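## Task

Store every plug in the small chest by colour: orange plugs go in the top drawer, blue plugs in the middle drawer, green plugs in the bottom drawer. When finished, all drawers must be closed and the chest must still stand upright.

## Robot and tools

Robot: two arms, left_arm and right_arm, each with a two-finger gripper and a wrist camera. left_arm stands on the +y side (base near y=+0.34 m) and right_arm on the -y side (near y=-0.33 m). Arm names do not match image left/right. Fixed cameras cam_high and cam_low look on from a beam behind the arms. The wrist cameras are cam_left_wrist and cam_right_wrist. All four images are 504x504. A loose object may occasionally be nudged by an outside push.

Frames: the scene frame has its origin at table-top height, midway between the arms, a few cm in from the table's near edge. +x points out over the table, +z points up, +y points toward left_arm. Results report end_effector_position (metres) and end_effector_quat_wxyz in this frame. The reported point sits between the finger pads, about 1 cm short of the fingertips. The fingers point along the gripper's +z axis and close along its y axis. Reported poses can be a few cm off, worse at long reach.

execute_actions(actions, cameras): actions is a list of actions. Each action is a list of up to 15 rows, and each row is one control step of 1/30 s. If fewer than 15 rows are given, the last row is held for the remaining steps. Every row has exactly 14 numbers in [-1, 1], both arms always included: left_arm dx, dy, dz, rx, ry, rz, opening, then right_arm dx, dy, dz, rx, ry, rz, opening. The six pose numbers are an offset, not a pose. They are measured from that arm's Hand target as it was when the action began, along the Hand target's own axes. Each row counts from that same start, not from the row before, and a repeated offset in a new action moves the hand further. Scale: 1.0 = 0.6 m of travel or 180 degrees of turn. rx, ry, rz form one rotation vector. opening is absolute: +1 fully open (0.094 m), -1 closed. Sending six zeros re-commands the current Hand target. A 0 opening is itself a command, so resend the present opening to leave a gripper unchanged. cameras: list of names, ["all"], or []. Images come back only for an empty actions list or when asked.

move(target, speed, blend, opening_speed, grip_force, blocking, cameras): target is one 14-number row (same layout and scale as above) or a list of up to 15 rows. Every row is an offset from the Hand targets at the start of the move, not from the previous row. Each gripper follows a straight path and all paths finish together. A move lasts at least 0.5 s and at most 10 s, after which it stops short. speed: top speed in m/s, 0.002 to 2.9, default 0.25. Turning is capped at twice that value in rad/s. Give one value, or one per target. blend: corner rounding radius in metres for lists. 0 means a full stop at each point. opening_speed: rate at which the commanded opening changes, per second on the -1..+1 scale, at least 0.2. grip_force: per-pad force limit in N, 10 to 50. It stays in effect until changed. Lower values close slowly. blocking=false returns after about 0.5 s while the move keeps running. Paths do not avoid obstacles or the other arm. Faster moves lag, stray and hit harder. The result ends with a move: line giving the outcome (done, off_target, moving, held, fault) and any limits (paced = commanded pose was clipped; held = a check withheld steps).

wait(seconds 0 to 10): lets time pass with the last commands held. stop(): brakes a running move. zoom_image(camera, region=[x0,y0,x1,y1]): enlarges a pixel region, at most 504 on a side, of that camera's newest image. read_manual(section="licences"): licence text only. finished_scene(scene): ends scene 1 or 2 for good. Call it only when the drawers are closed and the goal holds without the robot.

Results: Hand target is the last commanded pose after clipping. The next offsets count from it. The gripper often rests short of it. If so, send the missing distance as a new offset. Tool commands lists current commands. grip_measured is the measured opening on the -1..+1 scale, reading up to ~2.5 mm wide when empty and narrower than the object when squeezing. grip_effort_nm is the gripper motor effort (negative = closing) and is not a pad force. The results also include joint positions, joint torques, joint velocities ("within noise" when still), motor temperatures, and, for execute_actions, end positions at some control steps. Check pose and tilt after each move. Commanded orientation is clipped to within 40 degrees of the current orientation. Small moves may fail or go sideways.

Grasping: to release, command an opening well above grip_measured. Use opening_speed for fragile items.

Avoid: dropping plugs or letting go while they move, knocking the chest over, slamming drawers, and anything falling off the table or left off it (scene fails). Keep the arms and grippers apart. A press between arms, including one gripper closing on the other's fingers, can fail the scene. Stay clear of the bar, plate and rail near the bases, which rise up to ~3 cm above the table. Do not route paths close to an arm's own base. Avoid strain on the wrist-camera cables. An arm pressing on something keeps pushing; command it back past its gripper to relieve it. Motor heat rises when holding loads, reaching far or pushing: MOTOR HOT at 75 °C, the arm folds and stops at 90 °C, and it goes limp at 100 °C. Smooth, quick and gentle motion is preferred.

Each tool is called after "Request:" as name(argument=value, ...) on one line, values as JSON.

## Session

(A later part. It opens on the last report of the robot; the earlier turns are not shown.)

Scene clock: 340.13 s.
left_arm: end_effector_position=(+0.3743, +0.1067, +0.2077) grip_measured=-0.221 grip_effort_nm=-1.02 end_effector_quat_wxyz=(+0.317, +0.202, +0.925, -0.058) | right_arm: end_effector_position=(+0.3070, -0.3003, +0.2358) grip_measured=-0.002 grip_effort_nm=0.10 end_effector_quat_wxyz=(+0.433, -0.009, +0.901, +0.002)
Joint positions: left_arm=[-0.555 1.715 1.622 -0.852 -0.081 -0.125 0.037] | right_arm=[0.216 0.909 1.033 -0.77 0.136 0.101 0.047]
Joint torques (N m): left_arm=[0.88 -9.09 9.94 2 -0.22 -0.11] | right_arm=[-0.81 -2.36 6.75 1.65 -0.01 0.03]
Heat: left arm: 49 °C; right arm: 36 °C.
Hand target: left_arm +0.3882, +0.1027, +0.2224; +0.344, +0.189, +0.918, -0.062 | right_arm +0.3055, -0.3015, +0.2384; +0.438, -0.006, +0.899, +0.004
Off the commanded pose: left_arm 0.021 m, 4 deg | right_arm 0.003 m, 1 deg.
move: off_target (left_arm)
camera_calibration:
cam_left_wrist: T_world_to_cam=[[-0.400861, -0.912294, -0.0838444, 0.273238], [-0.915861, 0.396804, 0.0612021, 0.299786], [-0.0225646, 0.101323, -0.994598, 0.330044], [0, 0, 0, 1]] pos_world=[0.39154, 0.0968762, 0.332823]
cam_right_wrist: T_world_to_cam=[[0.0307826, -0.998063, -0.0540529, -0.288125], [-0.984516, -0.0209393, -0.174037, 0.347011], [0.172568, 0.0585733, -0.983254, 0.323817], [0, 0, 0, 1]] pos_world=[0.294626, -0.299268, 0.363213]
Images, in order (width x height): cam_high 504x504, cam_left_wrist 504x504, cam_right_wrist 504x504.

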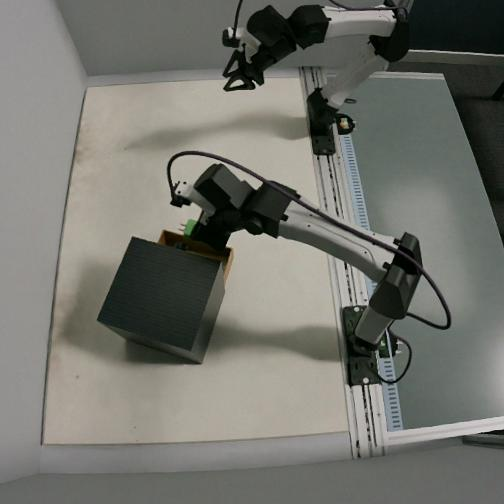

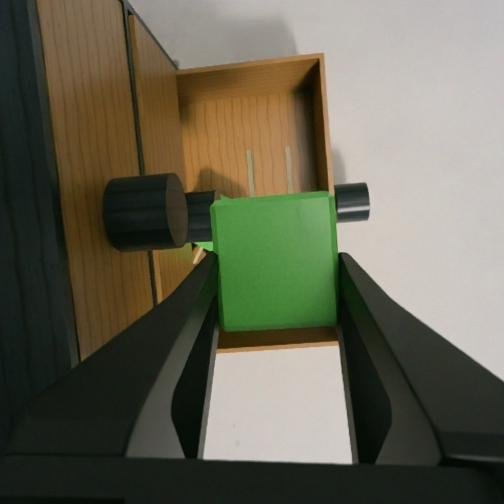

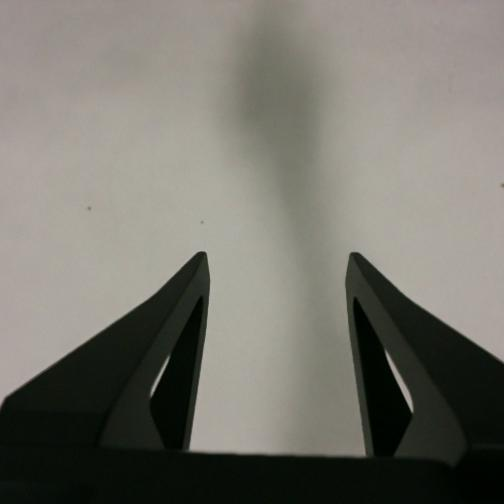

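Request:
move(target=[[0.023,0.022,-0.02,0,0,0,-0.45,0,0,0,0,0,0,0],[0.187,0.022,0.175,0,0,0,-0.45,0,0,0,0,0,0,0]], speed=0.12, cameras=["cam_left_wrist","cam_high"])

Scene clock: 345.50 s.
left_arm: end_effector_position=(+0.4010, +0.1099, +0.1594) grip_measured=-0.221 grip_effort_nm=-1.02 end_effector_quat_wxyz=(+0.462, +0.181, +0.864, -0.082) | right_arm: end_effector_position=(+0.3070, -0.3003, +0.2358) grip_measured=-0.002 grip_effort_nm=0.10 end_effector_quat_wxyz=(+0.433, -0.009, +0.901, +0.002)
Joint positions: left_arm=[-0.538 1.611 1.086 -0.1 -0.125 -0.093 0.037] | right_arm=[0.216 0.909 1.033 -0.77 0.136 0.101 0.047]
Joint torques (N m): left_arm=[1.03 -1.47 2.35 0.71 0.32 -0.31] | right_arm=[-0.79 -2.37 6.76 1.65 -0.01 0.02]
Heat: left arm: 47 °C; right arm: 35 °C.
Hand target: left_arm +0.3796, +0.1234, +0.0698; +0.344, +0.189, +0.918, -0.062 | right_arm +0.3055, -0.3015, +0.2384; +0.438, -0.006, +0.899, +0.004
Off the commanded pose: left_arm 0.093 m, 15 deg | right_arm 0.003 m, 1 deg.
move: off_target (left_arm)
camera_calibration:
cam_left_wrist: T_world_to_cam=[[-0.361163, -0.928875, -0.0821727, 0.268499], [-0.892778, 0.369879, -0.25717, 0.370497], [0.269273, -0.0195184, -0.962866, 0.173567], [0, 0, 0, 1]] pos_world=[0.381007, 0.115751, 0.284466]
Images, in order (width x height): cam_high 504x504, cam_left_wrist 504x504.

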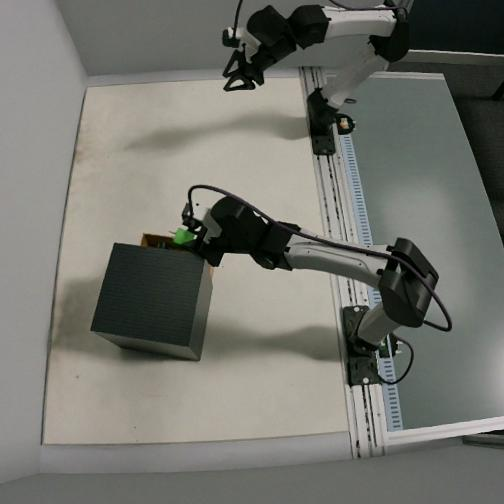

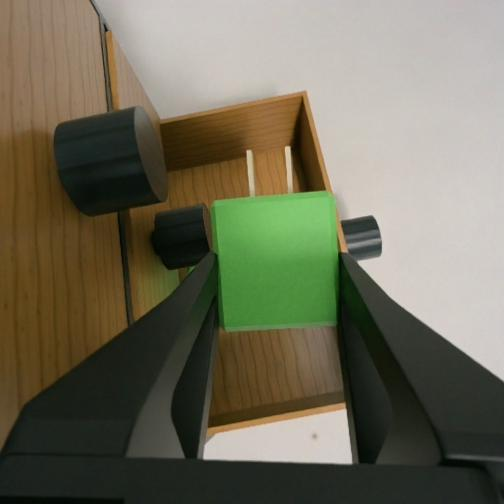

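Request:
move(target=[[-0.2,-0.05,-0.224,0,0,0,-0.45,0,0,0,0,0,0,0],[-0.119,-0.317,-0.183,-0.071,0,-0.085,-0.45,0,0,0,0,0,0,0],[0.06,-0.317,0.03,-0.071,0,-0.085,-0.45,0,0,0,0,0,0,0]], speed=[0.2,0.25,0.15], cameras=["cam_left_wrist","cam_high","cam_low"])

Scene clock: 352.70 s.
left_arm: end_effector_position=(+0.2859, -0.0445, +0.0324) grip_measured=-0.221 grip_effort_nm=-1.02 end_effector_quat_wxyz=(+0.341, +0.036, +0.939, -0.005) | right_arm: end_effector_position=(+0.3070, -0.3003, +0.2358) grip_measured=-0.002 grip_effort_nm=0.09 end_effector_quat_wxyz=(+0.433, -0.009, +0.901, +0.002)
Joint positions: left_arm=[-1.095 2.13 1.527 -0.591 -0.559 -0.935 0.037] | right_arm=[0.216 0.909 1.033 -0.77 0.136 0.101 0.047]
Joint torques (N m): left_arm=[0.69 -12.45 5.91 1.43 -0.48 -0.03] | right_arm=[-0.81 -2.36 6.74 1.65 0 0.03]
Motor temperatures (°C): left_arm=[20 44 34 31 19 20 21] | right_arm=[18 34 35 27 16 20 20]
Heat: left arm: 44 °C; right arm: 35 °C.
Hand target: left_arm +0.2914, -0.0451, +0.0294; +0.352, +0.026, +0.936, -0.005 | right_arm +0.3055, -0.3015, +0.2384; +0.438, -0.006, +0.899, +0.004
Off the commanded pose: left_arm 0.006 m, 2 deg | right_arm 0.003 m, 1 deg.
move: done
camera_calibration:
cam_left_wrist: T_world_to_cam=[[-0.0577138, -0.995243, -0.0784854, -0.016781], [-0.998192, 0.056207, 0.0212748, 0.299313], [-0.0167622, 0.0795714, -0.996688, 0.166507], [0, 0, 0, 1]] pos_world=[0.300594, -0.0467739, 0.158271]
Images, in order (width x height): cam_high 504x504, cam_low 504x504, cam_left_wrist 504x504.

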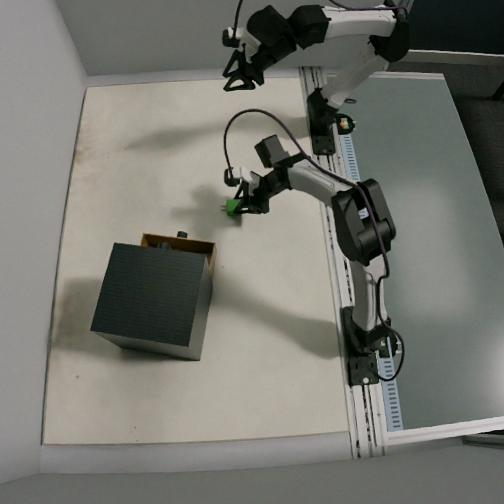

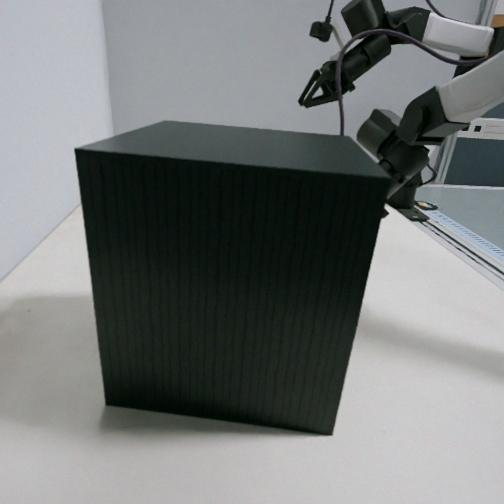

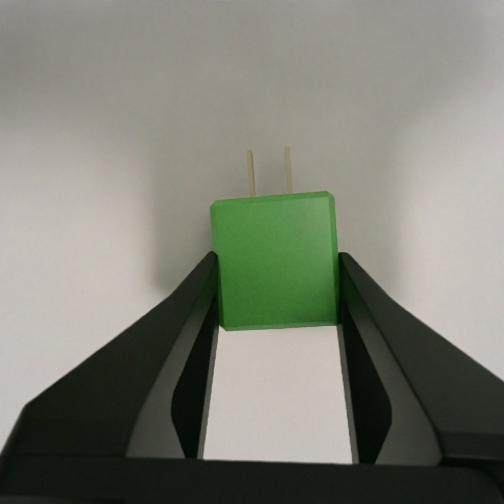

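Request:
move(target=[[0.004,0,0.005,0,0,0,-0.45,0,0,0,0,0,0,0],[0.004,0,0.005,0,0,0,0.15,0,0,0,0,0,0,0],[-0.12,0,-0.14,0,0,0,0.15,0,0,0,0,0,0,0],[-0.057,0.507,-0.32,0,0,0,0.15,0,0,0,0,0,0,0.4]], speed=[0.1,0.1,0.2,0.35], blend=[0,0,0.03,0], cameras=["cam_left_wrist","cam_high"])

Scene clock: 358.00 s.
left_arm: end_effector_position=(+0.2058, +0.2617, +0.2004) grip_measured=+0.148 grip_effort_nm=0.14 end_effector_quat_wxyz=(+0.354, +0.025, +0.935, -0.006) | right_arm: end_effector_position=(+0.3070, -0.3003, +0.2358) grip_measured=+0.398 grip_effort_nm=0.10 end_effector_quat_wxyz=(+0.433, -0.009, +0.901, +0.002)
Joint positions: left_arm=[-0.563 0.87 0.979 -1.057 -0.32 -0.431 0.054] | right_arm=[0.216 0.909 1.033 -0.77 0.136 0.101 0.066]
Joint torques (N m): left_arm=[1.28 -0.91 6.34 1.61 -0.01 0.12] | right_arm=[-0.83 -2.37 6.76 1.65 -0.01 0.02]
Heat: left arm: 44 °C; right arm: 35 °C.
Hand target: left_arm +0.2069, +0.2624, +0.1993; +0.352, +0.027, +0.936, -0.005 | right_arm +0.3055, -0.3015, +0.2384; +0.438, -0.006, +0.899, +0.004
Off the commanded pose: left_arm 0.002 m, 0 deg | right_arm 0.003 m, 1 deg.
move: done
camera_calibration:
cam_left_wrist: T_world_to_cam=[[-0.0372586, -0.996955, -0.0685072, 0.290722], [-0.99926, 0.0378231, -0.00696102, 0.209234], [0.00953098, 0.0681971, -0.997626, 0.306061], [0, 0, 0, 1]] pos_world=[0.216994, 0.261051, 0.326708]
Images, in order (width x height): cam_high 504x504, cam_left_wrist 504x504.

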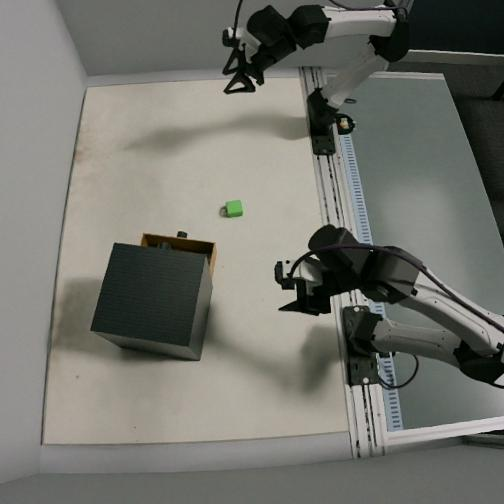

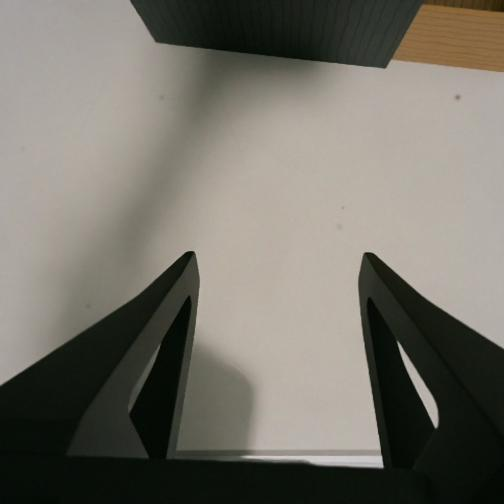

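Request:
move(target=[0,0,0,0,0,0,0.15,0.175,0.42,0.115,0,0.067,0,0.4], speed=0.3, cameras=["cam_right_wrist"])

Scene clock: 360.63 s.
left_arm: end_effector_position=(+0.2058, +0.2617, +0.2004) grip_measured=+0.148 grip_effort_nm=0.14 end_effector_quat_wxyz=(+0.354, +0.025, +0.935, -0.006) | right_arm: end_effector_position=(+0.2871, -0.0556, +0.1040) grip_measured=+0.398 grip_effort_nm=0.10 end_effector_quat_wxyz=(+0.330, -0.015, +0.944, -0.004)
Joint positions: left_arm=[-0.563 0.87 0.979 -1.057 -0.32 -0.431 0.054] | right_arm=[1.07 1.649 1.228 -0.736 0.592 0.883 0.066]
Joint torques (N m): left_arm=[1.26 -0.85 6.37 1.65 -0.06 0.12] | right_arm=[-0.05 -6.38 9.62 0.91 0.43 0.11]
Heat: left arm: 42 °C; right arm: 35 °C.
Hand target: left_arm +0.2069, +0.2624, +0.1993; +0.352, +0.027, +0.936, -0.005 | right_arm +0.2920, -0.0495, +0.1135; +0.341, -0.006, +0.940, +0.003
Off the commanded pose: left_arm 0.002 m, 0 deg | right_arm 0.012 m, 2 deg.
move: off_target (right_arm)
camera_calibration:
cam_right_wrist: T_world_to_cam=[[0.0255986, -0.998731, -0.0433626, -0.0500455], [-0.998449, -0.0276888, 0.0483102, 0.29012], [-0.0494495, 0.0420586, -0.997891, 0.247571], [0, 0, 0, 1]] pos_world=[0.303193, -0.0523614, 0.230863]
Images, in order (width x height): cam_right_wrist 504x504.

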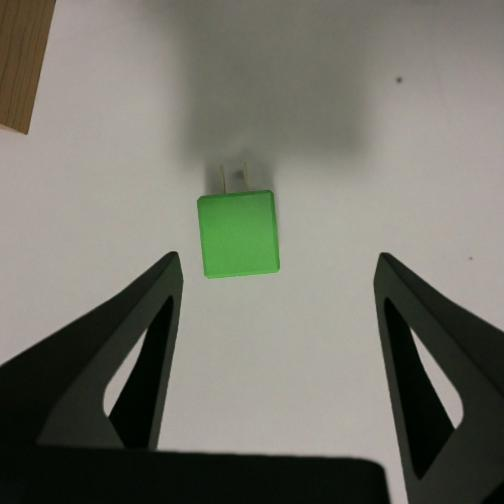

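Request:
move(target=[0,0,0,0,0,0,0.15,0.077,0.029,0.118,0,0,0,0.3], speed=0.15, cameras=["cam_right_wrist"])

Scene clock: 362.63 s.
left_arm: end_effector_position=(+0.2058, +0.2617, +0.2004) grip_measured=+0.148 grip_effort_nm=0.14 end_effector_quat_wxyz=(+0.354, +0.025, +0.935, -0.006) | right_arm: end_effector_position=(+0.2981, -0.0331, +0.0297) grip_measured=+0.302 grip_effort_nm=-0.09 end_effector_quat_wxyz=(+0.334, -0.012, +0.943, +0.001)
Joint positions: left_arm=[-0.563 0.87 0.979 -1.057 -0.32 -0.431 0.054] | right_arm=[1.07 1.827 1.125 -0.442 0.594 0.884 0.061]
Joint torques (N m): left_arm=[1.14 -0.91 6.45 1.6 -0.07 0.08] | right_arm=[-0.51 -7.46 6.22 1.14 0.38 0.04]
Heat: left arm: 42 °C; right arm: 35 °C.
Hand target: left_arm +0.2069, +0.2624, +0.1993; +0.352, +0.027, +0.936, -0.005 | right_arm +0.3018, -0.0319, +0.0296; +0.342, -0.006, +0.940, +0.003
Off the commanded pose: left_arm 0.002 m, 0 deg | right_arm 0.004 m, 1 deg.
move: done
camera_calibration:
cam_right_wrist: T_world_to_cam=[[0.0244325, -0.998258, -0.0537087, -0.0304428], [-0.99883, -0.0266192, 0.040384, 0.305661], [-0.0417434, 0.0526591, -0.99774, 0.171126], [0, 0, 0, 1]] pos_world=[0.313191, -0.0312646, 0.15676]
Images, in order (width x height): cam_right_wrist 504x504.

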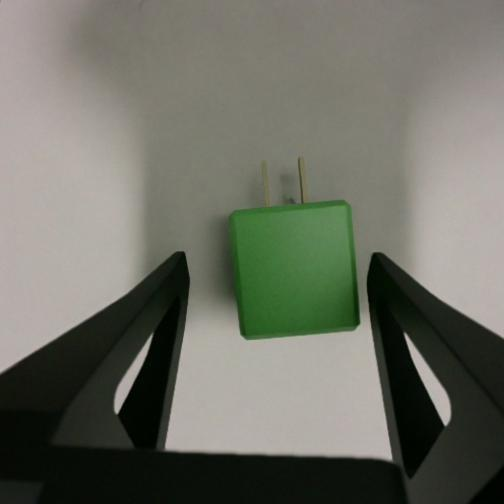

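Request:
move(target=[[0,0,0,0,0,0,0.15,0.009,-0.006,0.012,0,0,0,0.3],[0,0,0,0,0,0,0.15,0.009,-0.006,0.012,0,0,0,-0.45],[0,0,0,0,0,0,0.15,-0.15,0,-0.19,0,0,0,-0.45],[0,0,0,0,0,0,0.15,-0.32,0.133,-0.123,-0.282,0,-0.336,-0.45]], speed=[0.1,0.1,0.2,0.25], blend=[0,0,0.03,0], cameras=["cam_right_wrist","cam_high"])

Scene clock: 369.60 s.
left_arm: end_effector_position=(+0.2058, +0.2617, +0.2004) grip_measured=+0.148 grip_effort_nm=0.14 end_effector_quat_wxyz=(+0.354, +0.025, +0.935, -0.006) | right_arm: end_effector_position=(+0.3985, +0.0437, +0.2009) grip_measured=-0.193 grip_effort_nm=-1.02 end_effector_quat_wxyz=(+0.250, -0.597, +0.732, +0.212)
Joint positions: left_arm=[-0.563 0.87 0.979 -1.057 -0.32 -0.431 0.054] | right_arm=[0.672 2.223 2.425 -1.221 -0.418 -0.618 0.038]
Joint torques (N m): left_arm=[1.24 -0.95 6.58 1.62 -0.07 0.11] | right_arm=[-0.4 -10.4 9.63 1.18 -0.4 -0.1]
Motor temperatures (°C): left_arm=[19 39 33 30 19 20 21] | right_arm=[18 34 35 26 16 20 20]
Heat: left arm: 39 °C; right arm: 35 °C.
Hand target: left_arm +0.2069, +0.2624, +0.1993; +0.352, +0.027, +0.936, -0.005 | right_arm +0.4006, +0.0489, +0.2095; +0.262, -0.602, +0.722, +0.220
Off the commanded pose: left_arm 0.002 m, 0 deg | right_arm 0.010 m, 2 deg.
move: done
camera_calibration:
cam_right_wrist: T_world_to_cam=[[0.978027, -0.195531, -0.0723213, -0.358363], [-0.19204, -0.979982, 0.0524936, 0.1188], [-0.0811377, -0.0374516, -0.995999, 0.361347], [0, 0, 0, 1]] pos_world=[0.402622, 0.0598839, 0.327748]
Images, in order (width x height): cam_high 504x504, cam_right_wrist 504x504.

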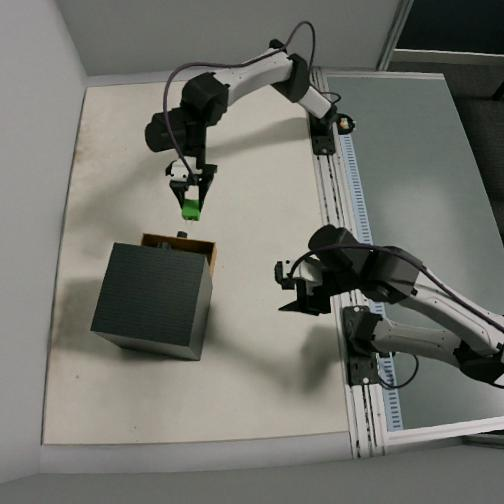

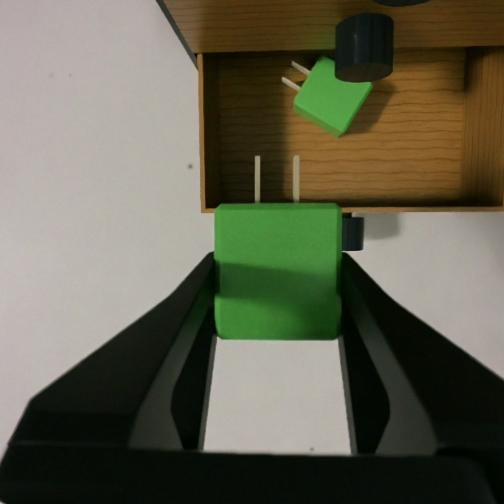

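Request:
move(target=[0,0,0,0,0,0,0.15,-0.11,-0.165,0.092,0,0,0,-0.45], speed=0.2, cameras=["cam_right_wrist","cam_high"])

Scene clock: 372.83 s.
left_arm: end_effector_position=(+0.2058, +0.2617, +0.2004) grip_measured=+0.148 grip_effort_nm=0.14 end_effector_quat_wxyz=(+0.354, +0.025, +0.935, -0.006) | right_arm: end_effector_position=(+0.5013, +0.1022, +0.1876) grip_measured=-0.193 grip_effort_nm=-1.02 end_effector_quat_wxyz=(+0.390, -0.536, +0.715, +0.223)
Joint positions: left_arm=[-0.563 0.87 0.979 -1.057 -0.32 -0.431 0.054] | right_arm=[0.65 2.581 2.826 -0.934 -0.415 -0.483 0.038]
Joint torques (N m): left_arm=[1.36 -0.95 6.2 1.66 -0.08 0.18] | right_arm=[0.1 -12.52 10.25 2.25 -0.19 0.11]
Heat: left arm: 37 °C; right arm: 35 °C.
Hand target: left_arm +0.2069, +0.2624, +0.1993; +0.352, +0.027, +0.936, -0.005 | right_arm +0.5133, +0.1159, +0.2097; +0.263, -0.602, +0.721, +0.220
Off the commanded pose: left_arm 0.002 m, 0 deg | right_arm 0.028 m, 17 deg.
elbow stopped short (right arm): the move would have taken joint 3 (elbow) straighter than the controller allows.
move: off_target (right_arm)
camera_calibration:
cam_right_wrist: T_world_to_cam=[[0.948695, -0.31344, 0.0416365, -0.443143], [-0.298918, -0.931983, -0.205075, 0.293623], [0.103083, 0.182108, -0.97786, 0.240523], [0, 0, 0, 1]] pos_world=[0.483383, 0.0909522, 0.313863]
Images, in order (width x height): cam_high 504x504, cam_right_wrist 504x504.

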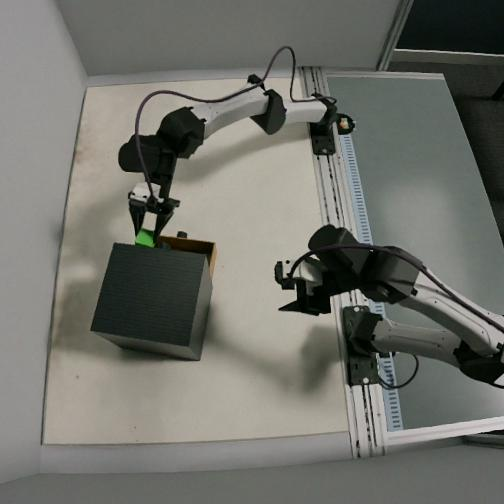

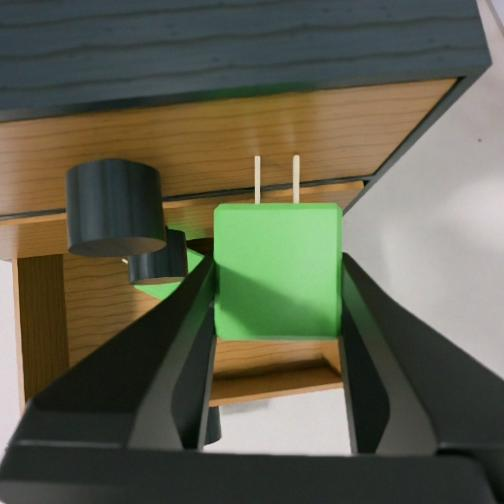

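Request:
move(target=[0,0,0,0,0,0,0.15,0.174,-0.013,0.187,0,-0.04,0,-0.45], speed=0.12, cameras=["cam_right_wrist","cam_high"])

Scene clock: 375.63 s.
left_arm: end_effector_position=(+0.2058, +0.2617, +0.2004) grip_measured=+0.148 grip_effort_nm=0.14 end_effector_quat_wxyz=(+0.354, +0.025, +0.935, -0.006) | right_arm: end_effector_position=(+0.5324, +0.1114, +0.1334) grip_measured=-0.193 grip_effort_nm=-1.03 end_effector_quat_wxyz=(+0.416, -0.570, +0.659, +0.261)
Joint positions: left_arm=[-0.563 0.87 0.979 -1.057 -0.32 -0.431 0.054] | right_arm=[0.596 2.736 2.841 -0.754 -0.581 -0.585 0.038]
Joint torques (N m): left_arm=[1.36 -0.96 6.43 1.7 -0.09 0.14] | right_arm=[0.58 -8.58 4.41 0.69 0.17 -0.12]
Heat: left arm: 36 °C; right arm: 35 °C.
Hand target: left_arm +0.2069, +0.2624, +0.1993; +0.352, +0.027, +0.936, -0.005 | right_arm +0.5195, +0.1070, +0.0565; +0.307, -0.587, +0.704, +0.258
Off the commanded pose: left_arm 0.002 m, 0 deg | right_arm 0.078 m, 14 deg.
move: off_target (right_arm)
camera_calibration:
cam_right_wrist: T_world_to_cam=[[0.978172, -0.194099, 0.0741989, -0.500722], [-0.164582, -0.941655, -0.293596, 0.241756], [0.126856, 0.274976, -0.953046, 0.156302], [0, 0, 0, 1]] pos_world=[0.509753, 0.0874818, 0.257095]
Images, in order (width x height): cam_high 504x504, cam_right_wrist 504x504.

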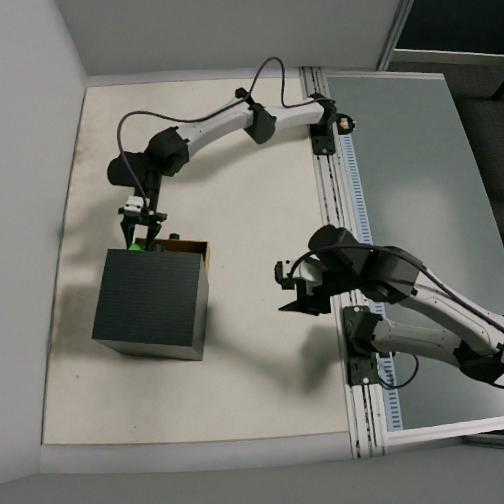

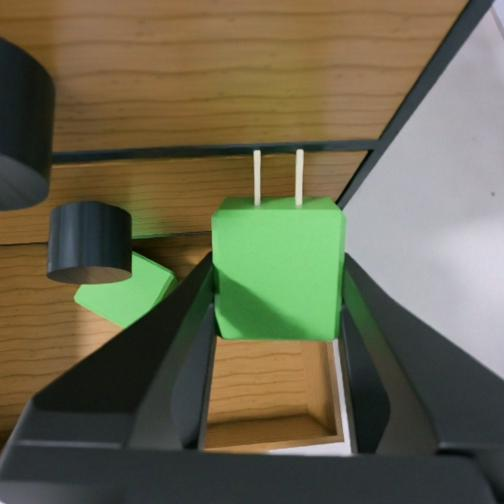

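Request:
move(target=[[0,0,0,0,0,0,0.15,-0.054,-0.02,-0.126,0,0.03,0,-0.45],[0,0,0,0,0,0,0.15,-0.018,-0.017,-0.063,0,0.03,0,-0.45]], speed=0.12, cameras=["cam_right_wrist","cam_high"])

Scene clock: 379.77 s.
left_arm: end_effector_position=(+0.2058, +0.2617, +0.2004) grip_measured=+0.148 grip_effort_nm=0.14 end_effector_quat_wxyz=(+0.354, +0.025, +0.935, -0.006) | right_arm: end_effector_position=(+0.5200, +0.0765, +0.0808) grip_measured=-0.193 grip_effort_nm=-1.02 end_effector_quat_wxyz=(+0.316, -0.566, +0.726, +0.229)
Joint positions: left_arm=[-0.563 0.87 0.979 -1.057 -0.32 -0.431 0.054] | right_arm=[0.579 2.749 2.829 -0.971 -0.493 -0.612 0.038]
Joint torques (N m): left_arm=[1.2 -0.94 6.32 1.63 -0.1 0.07] | right_arm=[0.28 -13.37 10.17 1.54 -0.18 -0.07]
Heat: left arm: 35 °C; right arm: 37 °C.
Hand target: left_arm +0.2069, +0.2624, +0.1993; +0.352, +0.027, +0.936, -0.005 | right_arm +0.5258, +0.0851, +0.0901; +0.274, -0.598, +0.717, +0.230
Off the commanded pose: left_arm 0.002 m, 0 deg | right_arm 0.014 m, 6 deg.
elbow stopped short (right arm): the move would have taken joint 3 (elbow) straighter than the controller allows.
move: off_target (right_arm)
camera_calibration:
cam_right_wrist: T_world_to_cam=[[0.968725, -0.245899, -0.0332391, -0.473949], [-0.247832, -0.965441, -0.0806394, 0.219266], [-0.0122613, 0.0863552, -0.996189, 0.207564], [0, 0, 0, 1]] pos_world=[0.516013, 0.0772204, 0.208701]
Images, in order (width x height): cam_high 504x504, cam_right_wrist 504x504.

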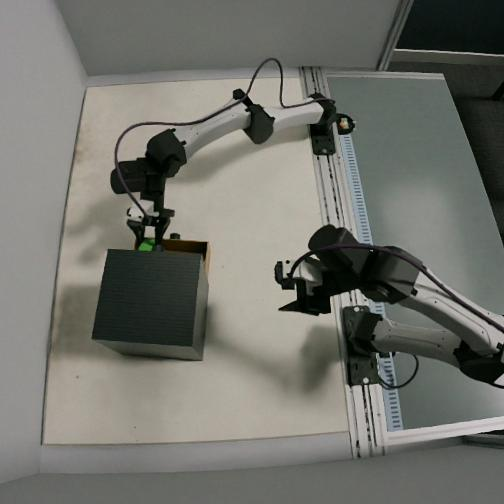

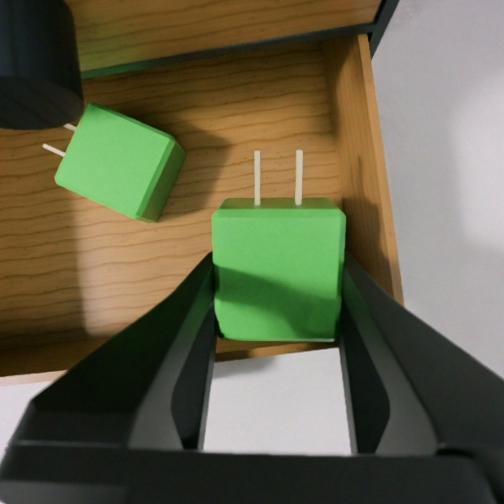

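Request:
move(target=[[0,0,0,0,0,0,0.15,-0.019,0.005,0.026,0,0,0,-0.45],[0,0,0,0,0,0,0.15,0.014,0.005,0.066,0,0,0,-0.45]], speed=0.08, cameras=["cam_right_wrist"])

Scene clock: 383.17 s.
left_arm: end_effector_position=(+0.2058, +0.2617, +0.2004) grip_measured=+0.148 grip_effort_nm=0.14 end_effector_quat_wxyz=(+0.354, +0.025, +0.935, -0.006) | right_arm: end_effector_position=(+0.5270, +0.1014, +0.0681) grip_measured=-0.193 grip_effort_nm=-1.03 end_effector_quat_wxyz=(+0.346, -0.567, +0.713, +0.224)
Joint positions: left_arm=[-0.563 0.87 0.979 -1.057 -0.32 -0.431 0.054] | right_arm=[0.611 2.802 2.844 -0.857 -0.471 -0.588 0.038]
Joint torques (N m): left_arm=[1.29 -0.84 6.57 1.59 -0.04 0.11] | right_arm=[0.06 -11.93 8.96 1.37 -0.19 -0.05]
Motor temperatures (°C): left_arm=[19 34 32 30 19 20 21] | right_arm=[18 38 36 26 16 20 21]
Heat: left arm: 34 °C; right arm: 38 °C.
Hand target: left_arm +0.2069, +0.2624, +0.1993; +0.352, +0.027, +0.936, -0.005 | right_arm +0.5264, +0.1055, +0.0550; +0.274, -0.598, +0.717, +0.230
Off the commanded pose: left_arm 0.002 m, 0 deg | right_arm 0.014 m, 9 deg.
elbow stopped short (right arm): the move would have taken joint 3 (elbow) straighter than the controller allows.
move: off_target (right_arm)
camera_calibration:
cam_right_wrist: T_world_to_cam=[[0.969153, -0.246083, 0.0136019, -0.478425], [-0.242489, -0.961957, -0.125846, 0.243963], [0.0440529, 0.118665, -0.991957, 0.159608], [0, 0, 0, 1]] pos_world=[0.515795, 0.0980098, 0.195533]
Images, in order (width x height): cam_right_wrist 504x504.

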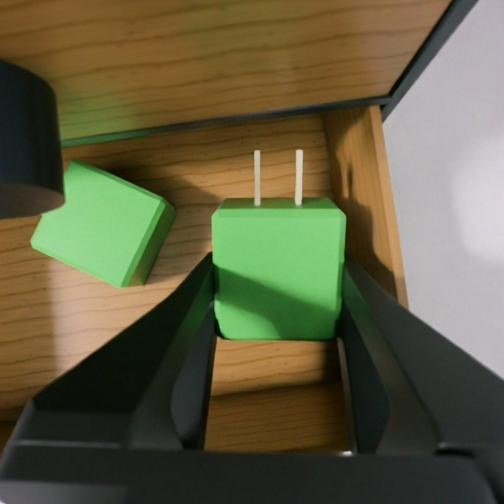

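Request:
move(target=[[0,0,0,0,0,0,0.15,0.018,0.008,0.015,0,0,0,-0.45],[0,0,0,0,0,0,0.15,0.018,0.008,0.015,0,0,0,-0.03],[0,0,0,0,0,0,0.15,-0.05,0.009,-0.10,0,0,0,-0.03],[0,0,0,0,0,0,0.15,-0.06,0.02,-0.20,0,0,0,0]], speed=[0.08,0.1,0.1,0.2], cameras=["cam_right_wrist","cam_high"])

Scene clock: 388.63 s.
left_arm: end_effector_position=(+0.2058, +0.2617, +0.2004) grip_measured=+0.148 grip_effort_nm=0.14 end_effector_quat_wxyz=(+0.354, +0.025, +0.935, -0.006) | right_arm: end_effector_position=(+0.5092, +0.0524, +0.1207) grip_measured=-0.002 grip_effort_nm=0.10 end_effector_quat_wxyz=(+0.305, -0.565, +0.734, +0.222)
Joint positions: left_arm=[-0.563 0.87 0.979 -1.057 -0.32 -0.431 0.054] | right_arm=[0.557 2.667 2.852 -1.111 -0.49 -0.631 0.047]
Joint torques (N m): left_arm=[1.21 -1.01 6.45 1.6 -0.05 0.13] | right_arm=[-0.06 -19.75 7.83 1.24 -0.38 -0.09]
Heat: left arm: 33 °C; right arm: 41 °C.
Hand target: left_arm +0.2069, +0.2624, +0.1993; +0.352, +0.027, +0.936, -0.005 | right_arm +0.5054, +0.0551, +0.1685; +0.274, -0.598, +0.717, +0.229
Off the commanded pose: left_arm 0.002 m, 0 deg | right_arm 0.048 m, 6 deg.
elbow stopped short (right arm): the move would have taken joint 3 (elbow) straighter than the controller allows.
move: off_target (right_arm); target 2's new opening was sent with right_arm's hand 0.027 m and 9 deg from that target; target 4's new opening was sent with right_arm's hand 0.048 m and 6 deg from that target
camera_calibration:
cam_right_wrist: T_world_to_cam=[[0.965692, -0.25639, -0.0412722, -0.465019], [-0.258368, -0.964582, -0.0531705, 0.198569], [-0.026178, 0.0620097, -0.997732, 0.25781], [0, 0, 0, 1]] pos_world=[0.507118, 0.0563225, 0.248591]
Images, in order (width x height): cam_high 504x504, cam_right_wrist 504x504.

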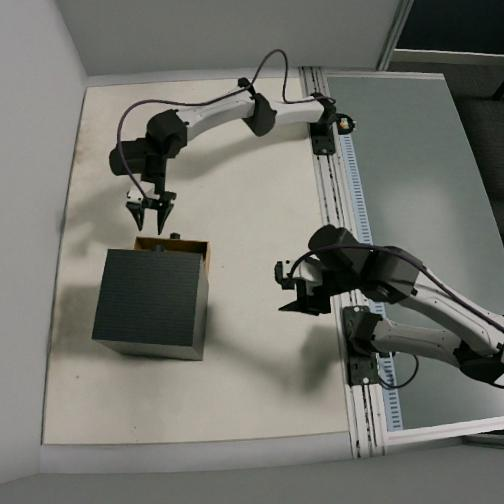

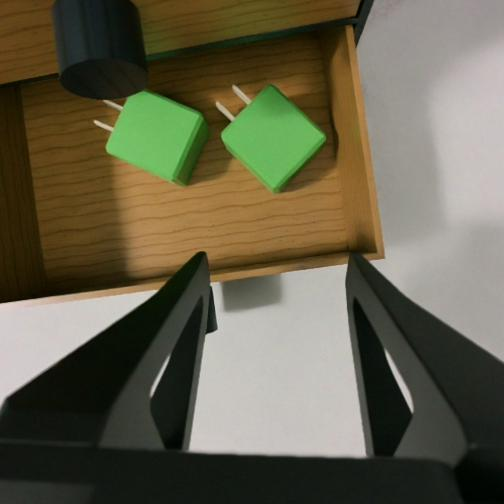

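Request:
move(target=[[0,0,0,0,0,0,0.15,0.144,0.042,-0.041,0,-0.094,0,0],[0,0,0,0,0,0,0.15,0.2,0.044,0.074,0,-0.094,0,0]], speed=0.18, cameras=["cam_right_wrist"])

Scene clock: 393.00 s.
left_arm: end_effector_position=(+0.2058, +0.2617, +0.2004) grip_measured=+0.148 grip_effort_nm=0.14 end_effector_quat_wxyz=(+0.354, +0.025, +0.935, -0.006) | right_arm: end_effector_position=(+0.4665, -0.0022, +0.0561) grip_measured=-0.002 grip_effort_nm=0.10 end_effector_quat_wxyz=(+0.371, -0.558, +0.671, +0.317)
Joint positions: left_arm=[-0.563 0.87 0.979 -1.057 -0.32 -0.431 0.054] | right_arm=[0.434 2.215 1.606 -0.211 -0.789 -0.675 0.047]
Joint torques (N m): left_arm=[1.29 -1.26 6.31 1.64 -0.13 0.13] | right_arm=[0.09 -11.1 6.94 1.51 -0.23 0.08]
Motor temperatures (°C): left_arm=[19 32 32 30 19 20 20] | right_arm=[18 44 35 26 16 20 20]
Heat: left arm: 32 °C; right arm: 44 °C.
Hand target: left_arm +0.2069, +0.2624, +0.1993; +0.352, +0.027, +0.936, -0.005 | right_arm +0.4685, +0.0012, +0.0553; +0.376, -0.558, +0.669, +0.315
Off the commanded pose: left_arm 0.002 m, 0 deg | right_arm 0.004 m, 1 deg.
move: done
camera_calibration:
cam_right_wrist: T_world_to_cam=[[0.985457, -0.15569, -0.0680775, -0.447933], [-0.168957, -0.940453, -0.294959, 0.103254], [-0.0181015, 0.302172, -0.953082, 0.189877], [0, 0, 0, 1]] pos_world=[0.462301, -0.030009, 0.18093]
Images, in order (width x height): cam_right_wrist 504x504.

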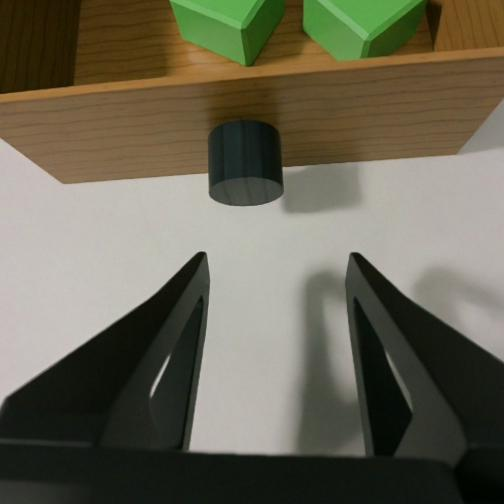

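Request:
move(target=[[0,0,0,0,0,0,0.15,0,0.0225,0,-0.028,0,-0.018,0],[0,0,0,0,0,0,0.15,-0.043,0.0225,0.071,-0.028,0,-0.018,0]], speed=0.12, cameras=["cam_right_wrist"])

Scene clock: 395.87 s.
left_arm: end_effector_position=(+0.2058, +0.2617, +0.2004) grip_measured=+0.148 grip_effort_nm=0.14 end_effector_quat_wxyz=(+0.354, +0.025, +0.935, -0.006) | right_arm: end_effector_position=(+0.4579, +0.0486, +0.0528) grip_measured=-0.002 grip_effort_nm=0.10 end_effector_quat_wxyz=(-0.355, +0.593, -0.639, -0.336)
Joint positions: left_arm=[-0.563 0.87 0.979 -1.057 -0.32 -0.431 0.054] | right_arm=[0.52 2.327 1.789 -0.298 -0.801 -0.702 0.047]
Joint torques (N m): left_arm=[1.46 -1.01 6.46 1.6 -0.08 0.11] | right_arm=[-0.21 -11.08 9.91 1.27 -0.24 0.07]
Heat: left arm: 32 °C; right arm: 44 °C.
Hand target: left_arm +0.2069, +0.2624, +0.1993; +0.352, +0.027, +0.936, -0.005 | right_arm +0.4640, +0.0526, +0.0552; -0.360, +0.593, -0.639, -0.334
Off the commanded pose: left_arm 0.002 m, 0 deg | right_arm 0.008 m, 1 deg.
move: done
camera_calibration:
cam_right_wrist: T_world_to_cam=[[0.996696, -0.0488454, -0.0648875, -0.442255], [-0.065994, -0.952753, -0.296489, 0.102256], [-0.0473397, 0.299792, -0.952829, 0.184724], [0, 0, 0, 1]] pos_world=[0.456287, 0.0204438, 0.177632]
Images, in order (width x height): cam_right_wrist 504x504.

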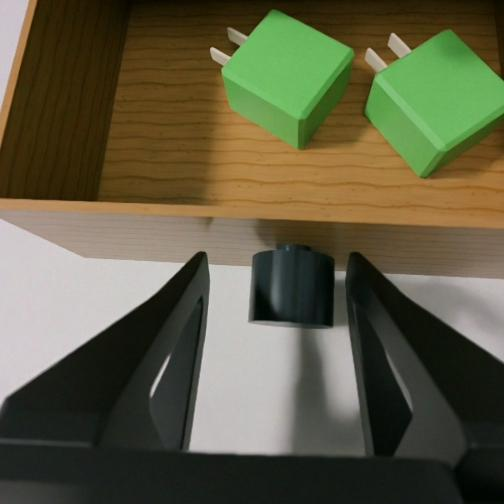

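Request:
move(target=[[0,0,0,0,0,0,0.15,0,-0.006,0,0,0,0,0],[0,0,0,0,0,0,0.15,0,-0.006,0,0,0,0,-0.65],[0,0,0,0,0,0,0.15,-0.053,-0.009,0.085,0,0,0,-0.65]], speed=0.1, cameras=["cam_right_wrist","cam_high"])

Scene clock: 398.97 s.
left_arm: end_effector_position=(+0.2058, +0.2617, +0.2004) grip_measured=+0.148 grip_effort_nm=0.14 end_effector_quat_wxyz=(+0.354, +0.025, +0.935, -0.006) | right_arm: end_effector_position=(+0.4698, +0.1058, +0.0562) grip_measured=-0.427 grip_effort_nm=-1.02 end_effector_quat_wxyz=(-0.353, +0.590, -0.642, -0.338)
Joint positions: left_arm=[-0.563 0.87 0.979 -1.057 -0.32 -0.431 0.054] | right_arm=[0.604 2.488 2.083 -0.372 -0.744 -0.608 0.027]
Joint torques (N m): left_arm=[1.36 -1.06 6.74 1.59 -0.06 0.13] | right_arm=[0.18 -11.82 10.13 1.43 -0.16 0.01]
Heat: left arm: 32 °C; right arm: 44 °C.
Hand target: left_arm +0.2069, +0.2624, +0.1993; +0.352, +0.027, +0.936, -0.005 | right_arm +0.4740, +0.1120, +0.0560; -0.360, +0.593, -0.639, -0.333
Off the commanded pose: left_arm 0.002 m, 0 deg | right_arm 0.008 m, 1 deg.
move: done
camera_calibration:
cam_right_wrist: T_world_to_cam=[[0.995898, -0.0530464, -0.0733022, -0.449895], [-0.072563, -0.952181, -0.296793, 0.161482], [-0.0540531, 0.300895, -0.952124, 0.174325], [0, 0, 0, 1]] pos_world=[0.46919, 0.0774414, 0.180928]
Images, in order (width x height): cam_high 504x504, cam_right_wrist 504x504.

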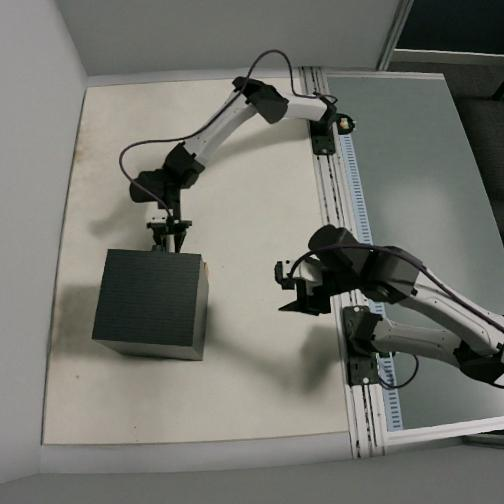

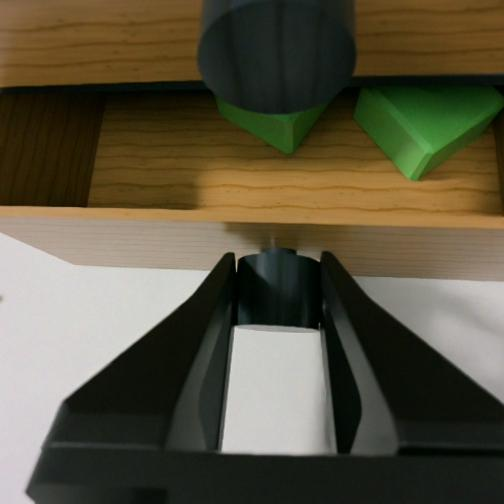

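Request:
move(target=[[0,0,0,0,0,0,0.15,0,0,0,0,0,0,0],[0,0,0,0,0,0,0.15,0.035,0,-0.057,0,0,0,0],[0,0,0,0,0,0,0.15,0.035,0,-0.057,0,-0.083,0,0],[0,0,0,0,0,0,0.15,0.003,0,0.003,0,-0.083,0,0],[0,0,0,0,0,0,0.15,0.003,0,0.003,0,-0.083,0,-0.65]], speed=0.15, cameras=["cam_right_wrist"])

Scene clock: 404.33 s.
left_arm: end_effector_position=(+0.2058, +0.2617, +0.2004) grip_measured=+0.148 grip_effort_nm=0.14 end_effector_quat_wxyz=(+0.354, +0.025, +0.935, -0.006) | right_arm: end_effector_position=(+0.4692, +0.1087, +0.0499) grip_measured=-0.416 grip_effort_nm=-1.01 end_effector_quat_wxyz=(-0.432, +0.543, -0.592, -0.409)
Joint positions: left_arm=[-0.563 0.87 0.979 -1.057 -0.32 -0.431 0.054] | right_arm=[0.582 2.48 1.797 0.216 -0.884 -0.392 0.027]
Joint torques (N m): left_arm=[1.22 -1.16 6.57 1.63 -0.08 0.11] | right_arm=[-0.25 -12.1 9.55 1.61 -0.18 0.02]
Heat: left arm: 32 °C; right arm: 46 °C.
Hand target: left_arm +0.2069, +0.2624, +0.1993; +0.352, +0.027, +0.936, -0.005 | right_arm +0.4740, +0.1127, +0.0535; -0.440, +0.544, -0.586, -0.408
Off the commanded pose: left_arm 0.002 m, 0 deg | right_arm 0.007 m, 1 deg.
move: done
camera_calibration:
cam_right_wrist: T_world_to_cam=[[0.997143, -0.0398529, -0.0641694, -0.452052], [-0.06773, -0.847835, -0.525917, 0.160148], [-0.0334457, 0.528761, -0.848111, 0.127867], [0, 0, 0, 1]] pos_world=[0.465884, 0.0501521, 0.163662]
Images, in order (width x height): cam_right_wrist 504x504.

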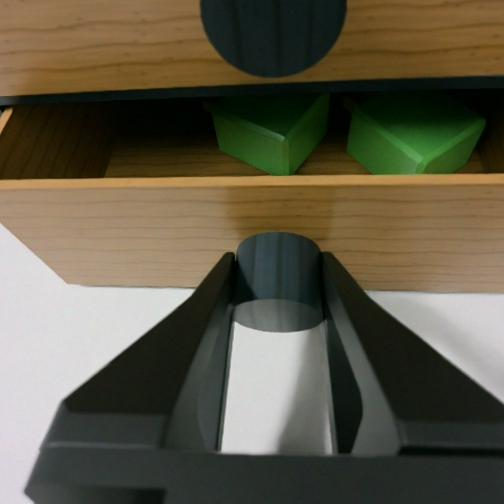

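Request:
move(target=[0,0,0,0,0,0,0.15,-0.0125,0,0.04,0,0,0,-0.65], speed=0.08, cameras=["cam_right_wrist"])

Scene clock: 405.67 s.
left_arm: end_effector_position=(+0.2058, +0.2617, +0.2004) grip_measured=+0.148 grip_effort_nm=0.14 end_effector_quat_wxyz=(+0.354, +0.025, +0.935, -0.006) | right_arm: end_effector_position=(+0.4729, +0.1298, +0.0506) grip_measured=-0.416 grip_effort_nm=-1.02 end_effector_quat_wxyz=(-0.432, +0.543, -0.592, -0.410)
Joint positions: left_arm=[-0.563 0.87 0.979 -1.057 -0.32 -0.431 0.054] | right_arm=[0.611 2.537 1.904 0.183 -0.858 -0.369 0.027]
Joint torques (N m): left_arm=[1.29 -1.11 6.42 1.6 -0.07 0.13] | right_arm=[0.42 -12.25 10.19 1.62 -0.1 0.04]
Heat: left arm: 32 °C; right arm: 46 °C.
Hand target: left_arm +0.2069, +0.2624, +0.1993; +0.352, +0.027, +0.936, -0.005 | right_arm +0.4759, +0.1378, +0.0541; -0.440, +0.544, -0.586, -0.408
Off the commanded pose: left_arm 0.002 m, 0 deg | right_arm 0.009 m, 1 deg.
move: done
camera_calibration:
cam_right_wrist: T_world_to_cam=[[0.997054, -0.0399149, -0.0654962, -0.454798], [-0.0685286, -0.847122, -0.526961, 0.179112], [-0.0344496, 0.529898, -0.847362, 0.117617], [0, 0, 0, 1]] pos_world=[0.469784, 0.0712516, 0.164262]
Images, in order (width x height): cam_right_wrist 504x504.

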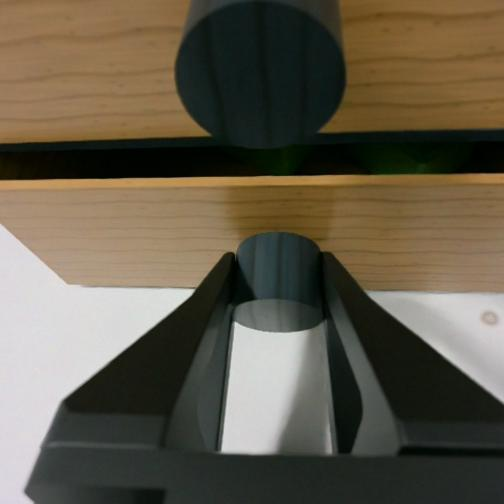

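Request:
move(target=[0,0,0,0,0,0,0.15,-0.007,0,0.0235,0,0,0,-0.65], speed=0.06, cameras=["cam_right_wrist"])

Scene clock: 406.90 s.
left_arm: end_effector_position=(+0.2058, +0.2617, +0.2004) grip_measured=+0.148 grip_effort_nm=0.14 end_effector_quat_wxyz=(+0.354, +0.025, +0.935, -0.006) | right_arm: end_effector_position=(+0.4748, +0.1429, +0.0509) grip_measured=-0.416 grip_effort_nm=-1.03 end_effector_quat_wxyz=(-0.431, +0.543, -0.593, -0.410)
Joint positions: left_arm=[-0.563 0.87 0.979 -1.057 -0.32 -0.431 0.054] | right_arm=[0.629 2.574 1.977 0.154 -0.842 -0.357 0.027]
Joint torques (N m): left_arm=[1.33 -1.01 6.61 1.68 -0.06 0.11] | right_arm=[0.65 -12.33 10.44 1.66 -0.06 0.05]
Heat: left arm: 32 °C; right arm: 46 °C.
Hand target: left_arm +0.2069, +0.2624, +0.1993; +0.352, +0.027, +0.936, -0.005 | right_arm +0.4769, +0.1525, +0.0542; +0.440, -0.544, +0.586, +0.408
Off the commanded pose: left_arm 0.002 m, 0 deg | right_arm 0.010 m, 1 deg.
move: done
camera_calibration:
cam_right_wrist: T_world_to_cam=[[0.996896, -0.0396881, -0.0679935, -0.455877], [-0.0696248, -0.847583, -0.526075, 0.190974], [-0.0367513, 0.529176, -0.847716, 0.112291], [0, 0, 0, 1]] pos_world=[0.471885, 0.084352, 0.164661]
Images, in order (width x height): cam_right_wrist 504x504.

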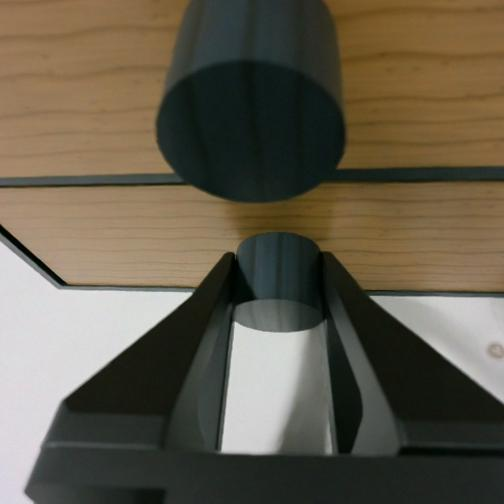

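Flush. Release, back off, view all.

Request:
move(target=[[0,0,0,0,0,0,0.15,0.002,0,-0.007,0,0,0,-0.65],[0,0,0,0,0,0,0.15,0.002,0,-0.007,0,0,0,0],[0,0,0,0,0,0,0.15,-0.02,0,-0.2,0,0,0,0],[0,0,0,0,0,0,0.15,-0.16,0,-0.27,0,0,0,0]], speed=[0.1,0.1,0.15,0.25], cameras=["cam_right_wrist","cam_high"])

Scene clock: 411.53 s.
left_arm: end_effector_position=(+0.2058, +0.2617, +0.2004) grip_measured=+0.148 grip_effort_nm=0.14 end_effector_quat_wxyz=(+0.354, +0.025, +0.935, -0.006) | right_arm: end_effector_position=(+0.4687, +0.0241, +0.1580) grip_measured=-0.002 grip_effort_nm=0.10 end_effector_quat_wxyz=(-0.414, +0.533, -0.612, -0.412)
Joint positions: left_arm=[-0.563 0.87 0.979 -1.057 -0.32 -0.431 0.054] | right_arm=[0.438 2.176 1.768 -0.2 -0.993 -0.498 0.047]
Joint torques (N m): left_arm=[1.24 -0.84 6.58 1.62 -0.08 0.08] | right_arm=[-0.43 -15.42 9.26 1.43 -0.43 -0.11]
Heat: left arm: 32 °C; right arm: 48 °C.
Hand target: left_arm +0.2069, +0.2624, +0.1993; +0.352, +0.027, +0.936, -0.005 | right_arm +0.4672, +0.0242, +0.1918; +0.440, -0.544, +0.586, +0.408
Off the commanded pose: left_arm 0.002 m, 0 deg | right_arm 0.034 m, 4 deg.
move: off_target (right_arm)
camera_calibration:
cam_right_wrist: T_world_to_cam=[[0.991912, -0.0587468, -0.112518, -0.437426], [-0.107718, -0.858506, -0.501363, 0.160409], [-0.0671439, 0.509428, -0.85789, 0.282008], [0, 0, 0, 1]] pos_world=[0.470102, -0.0316479, 0.273137]
Images, in order (width x height): cam_high 504x504, cam_right_wrist 504x504.

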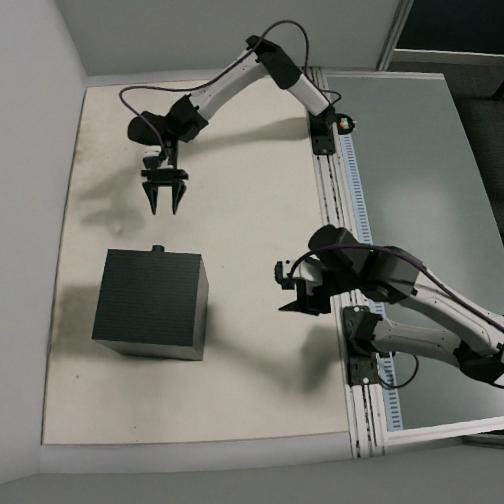

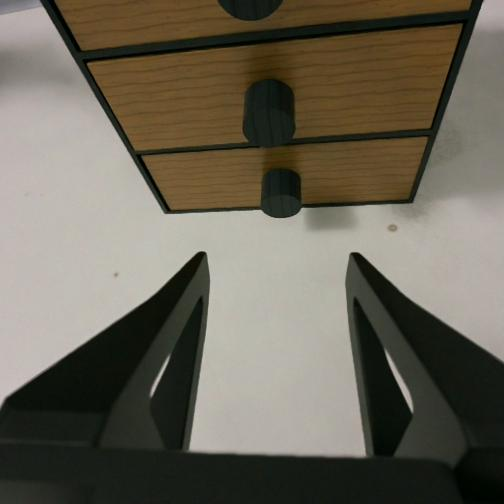

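Request:
finished_scene(scene=2)

The scene is finished: the task was done.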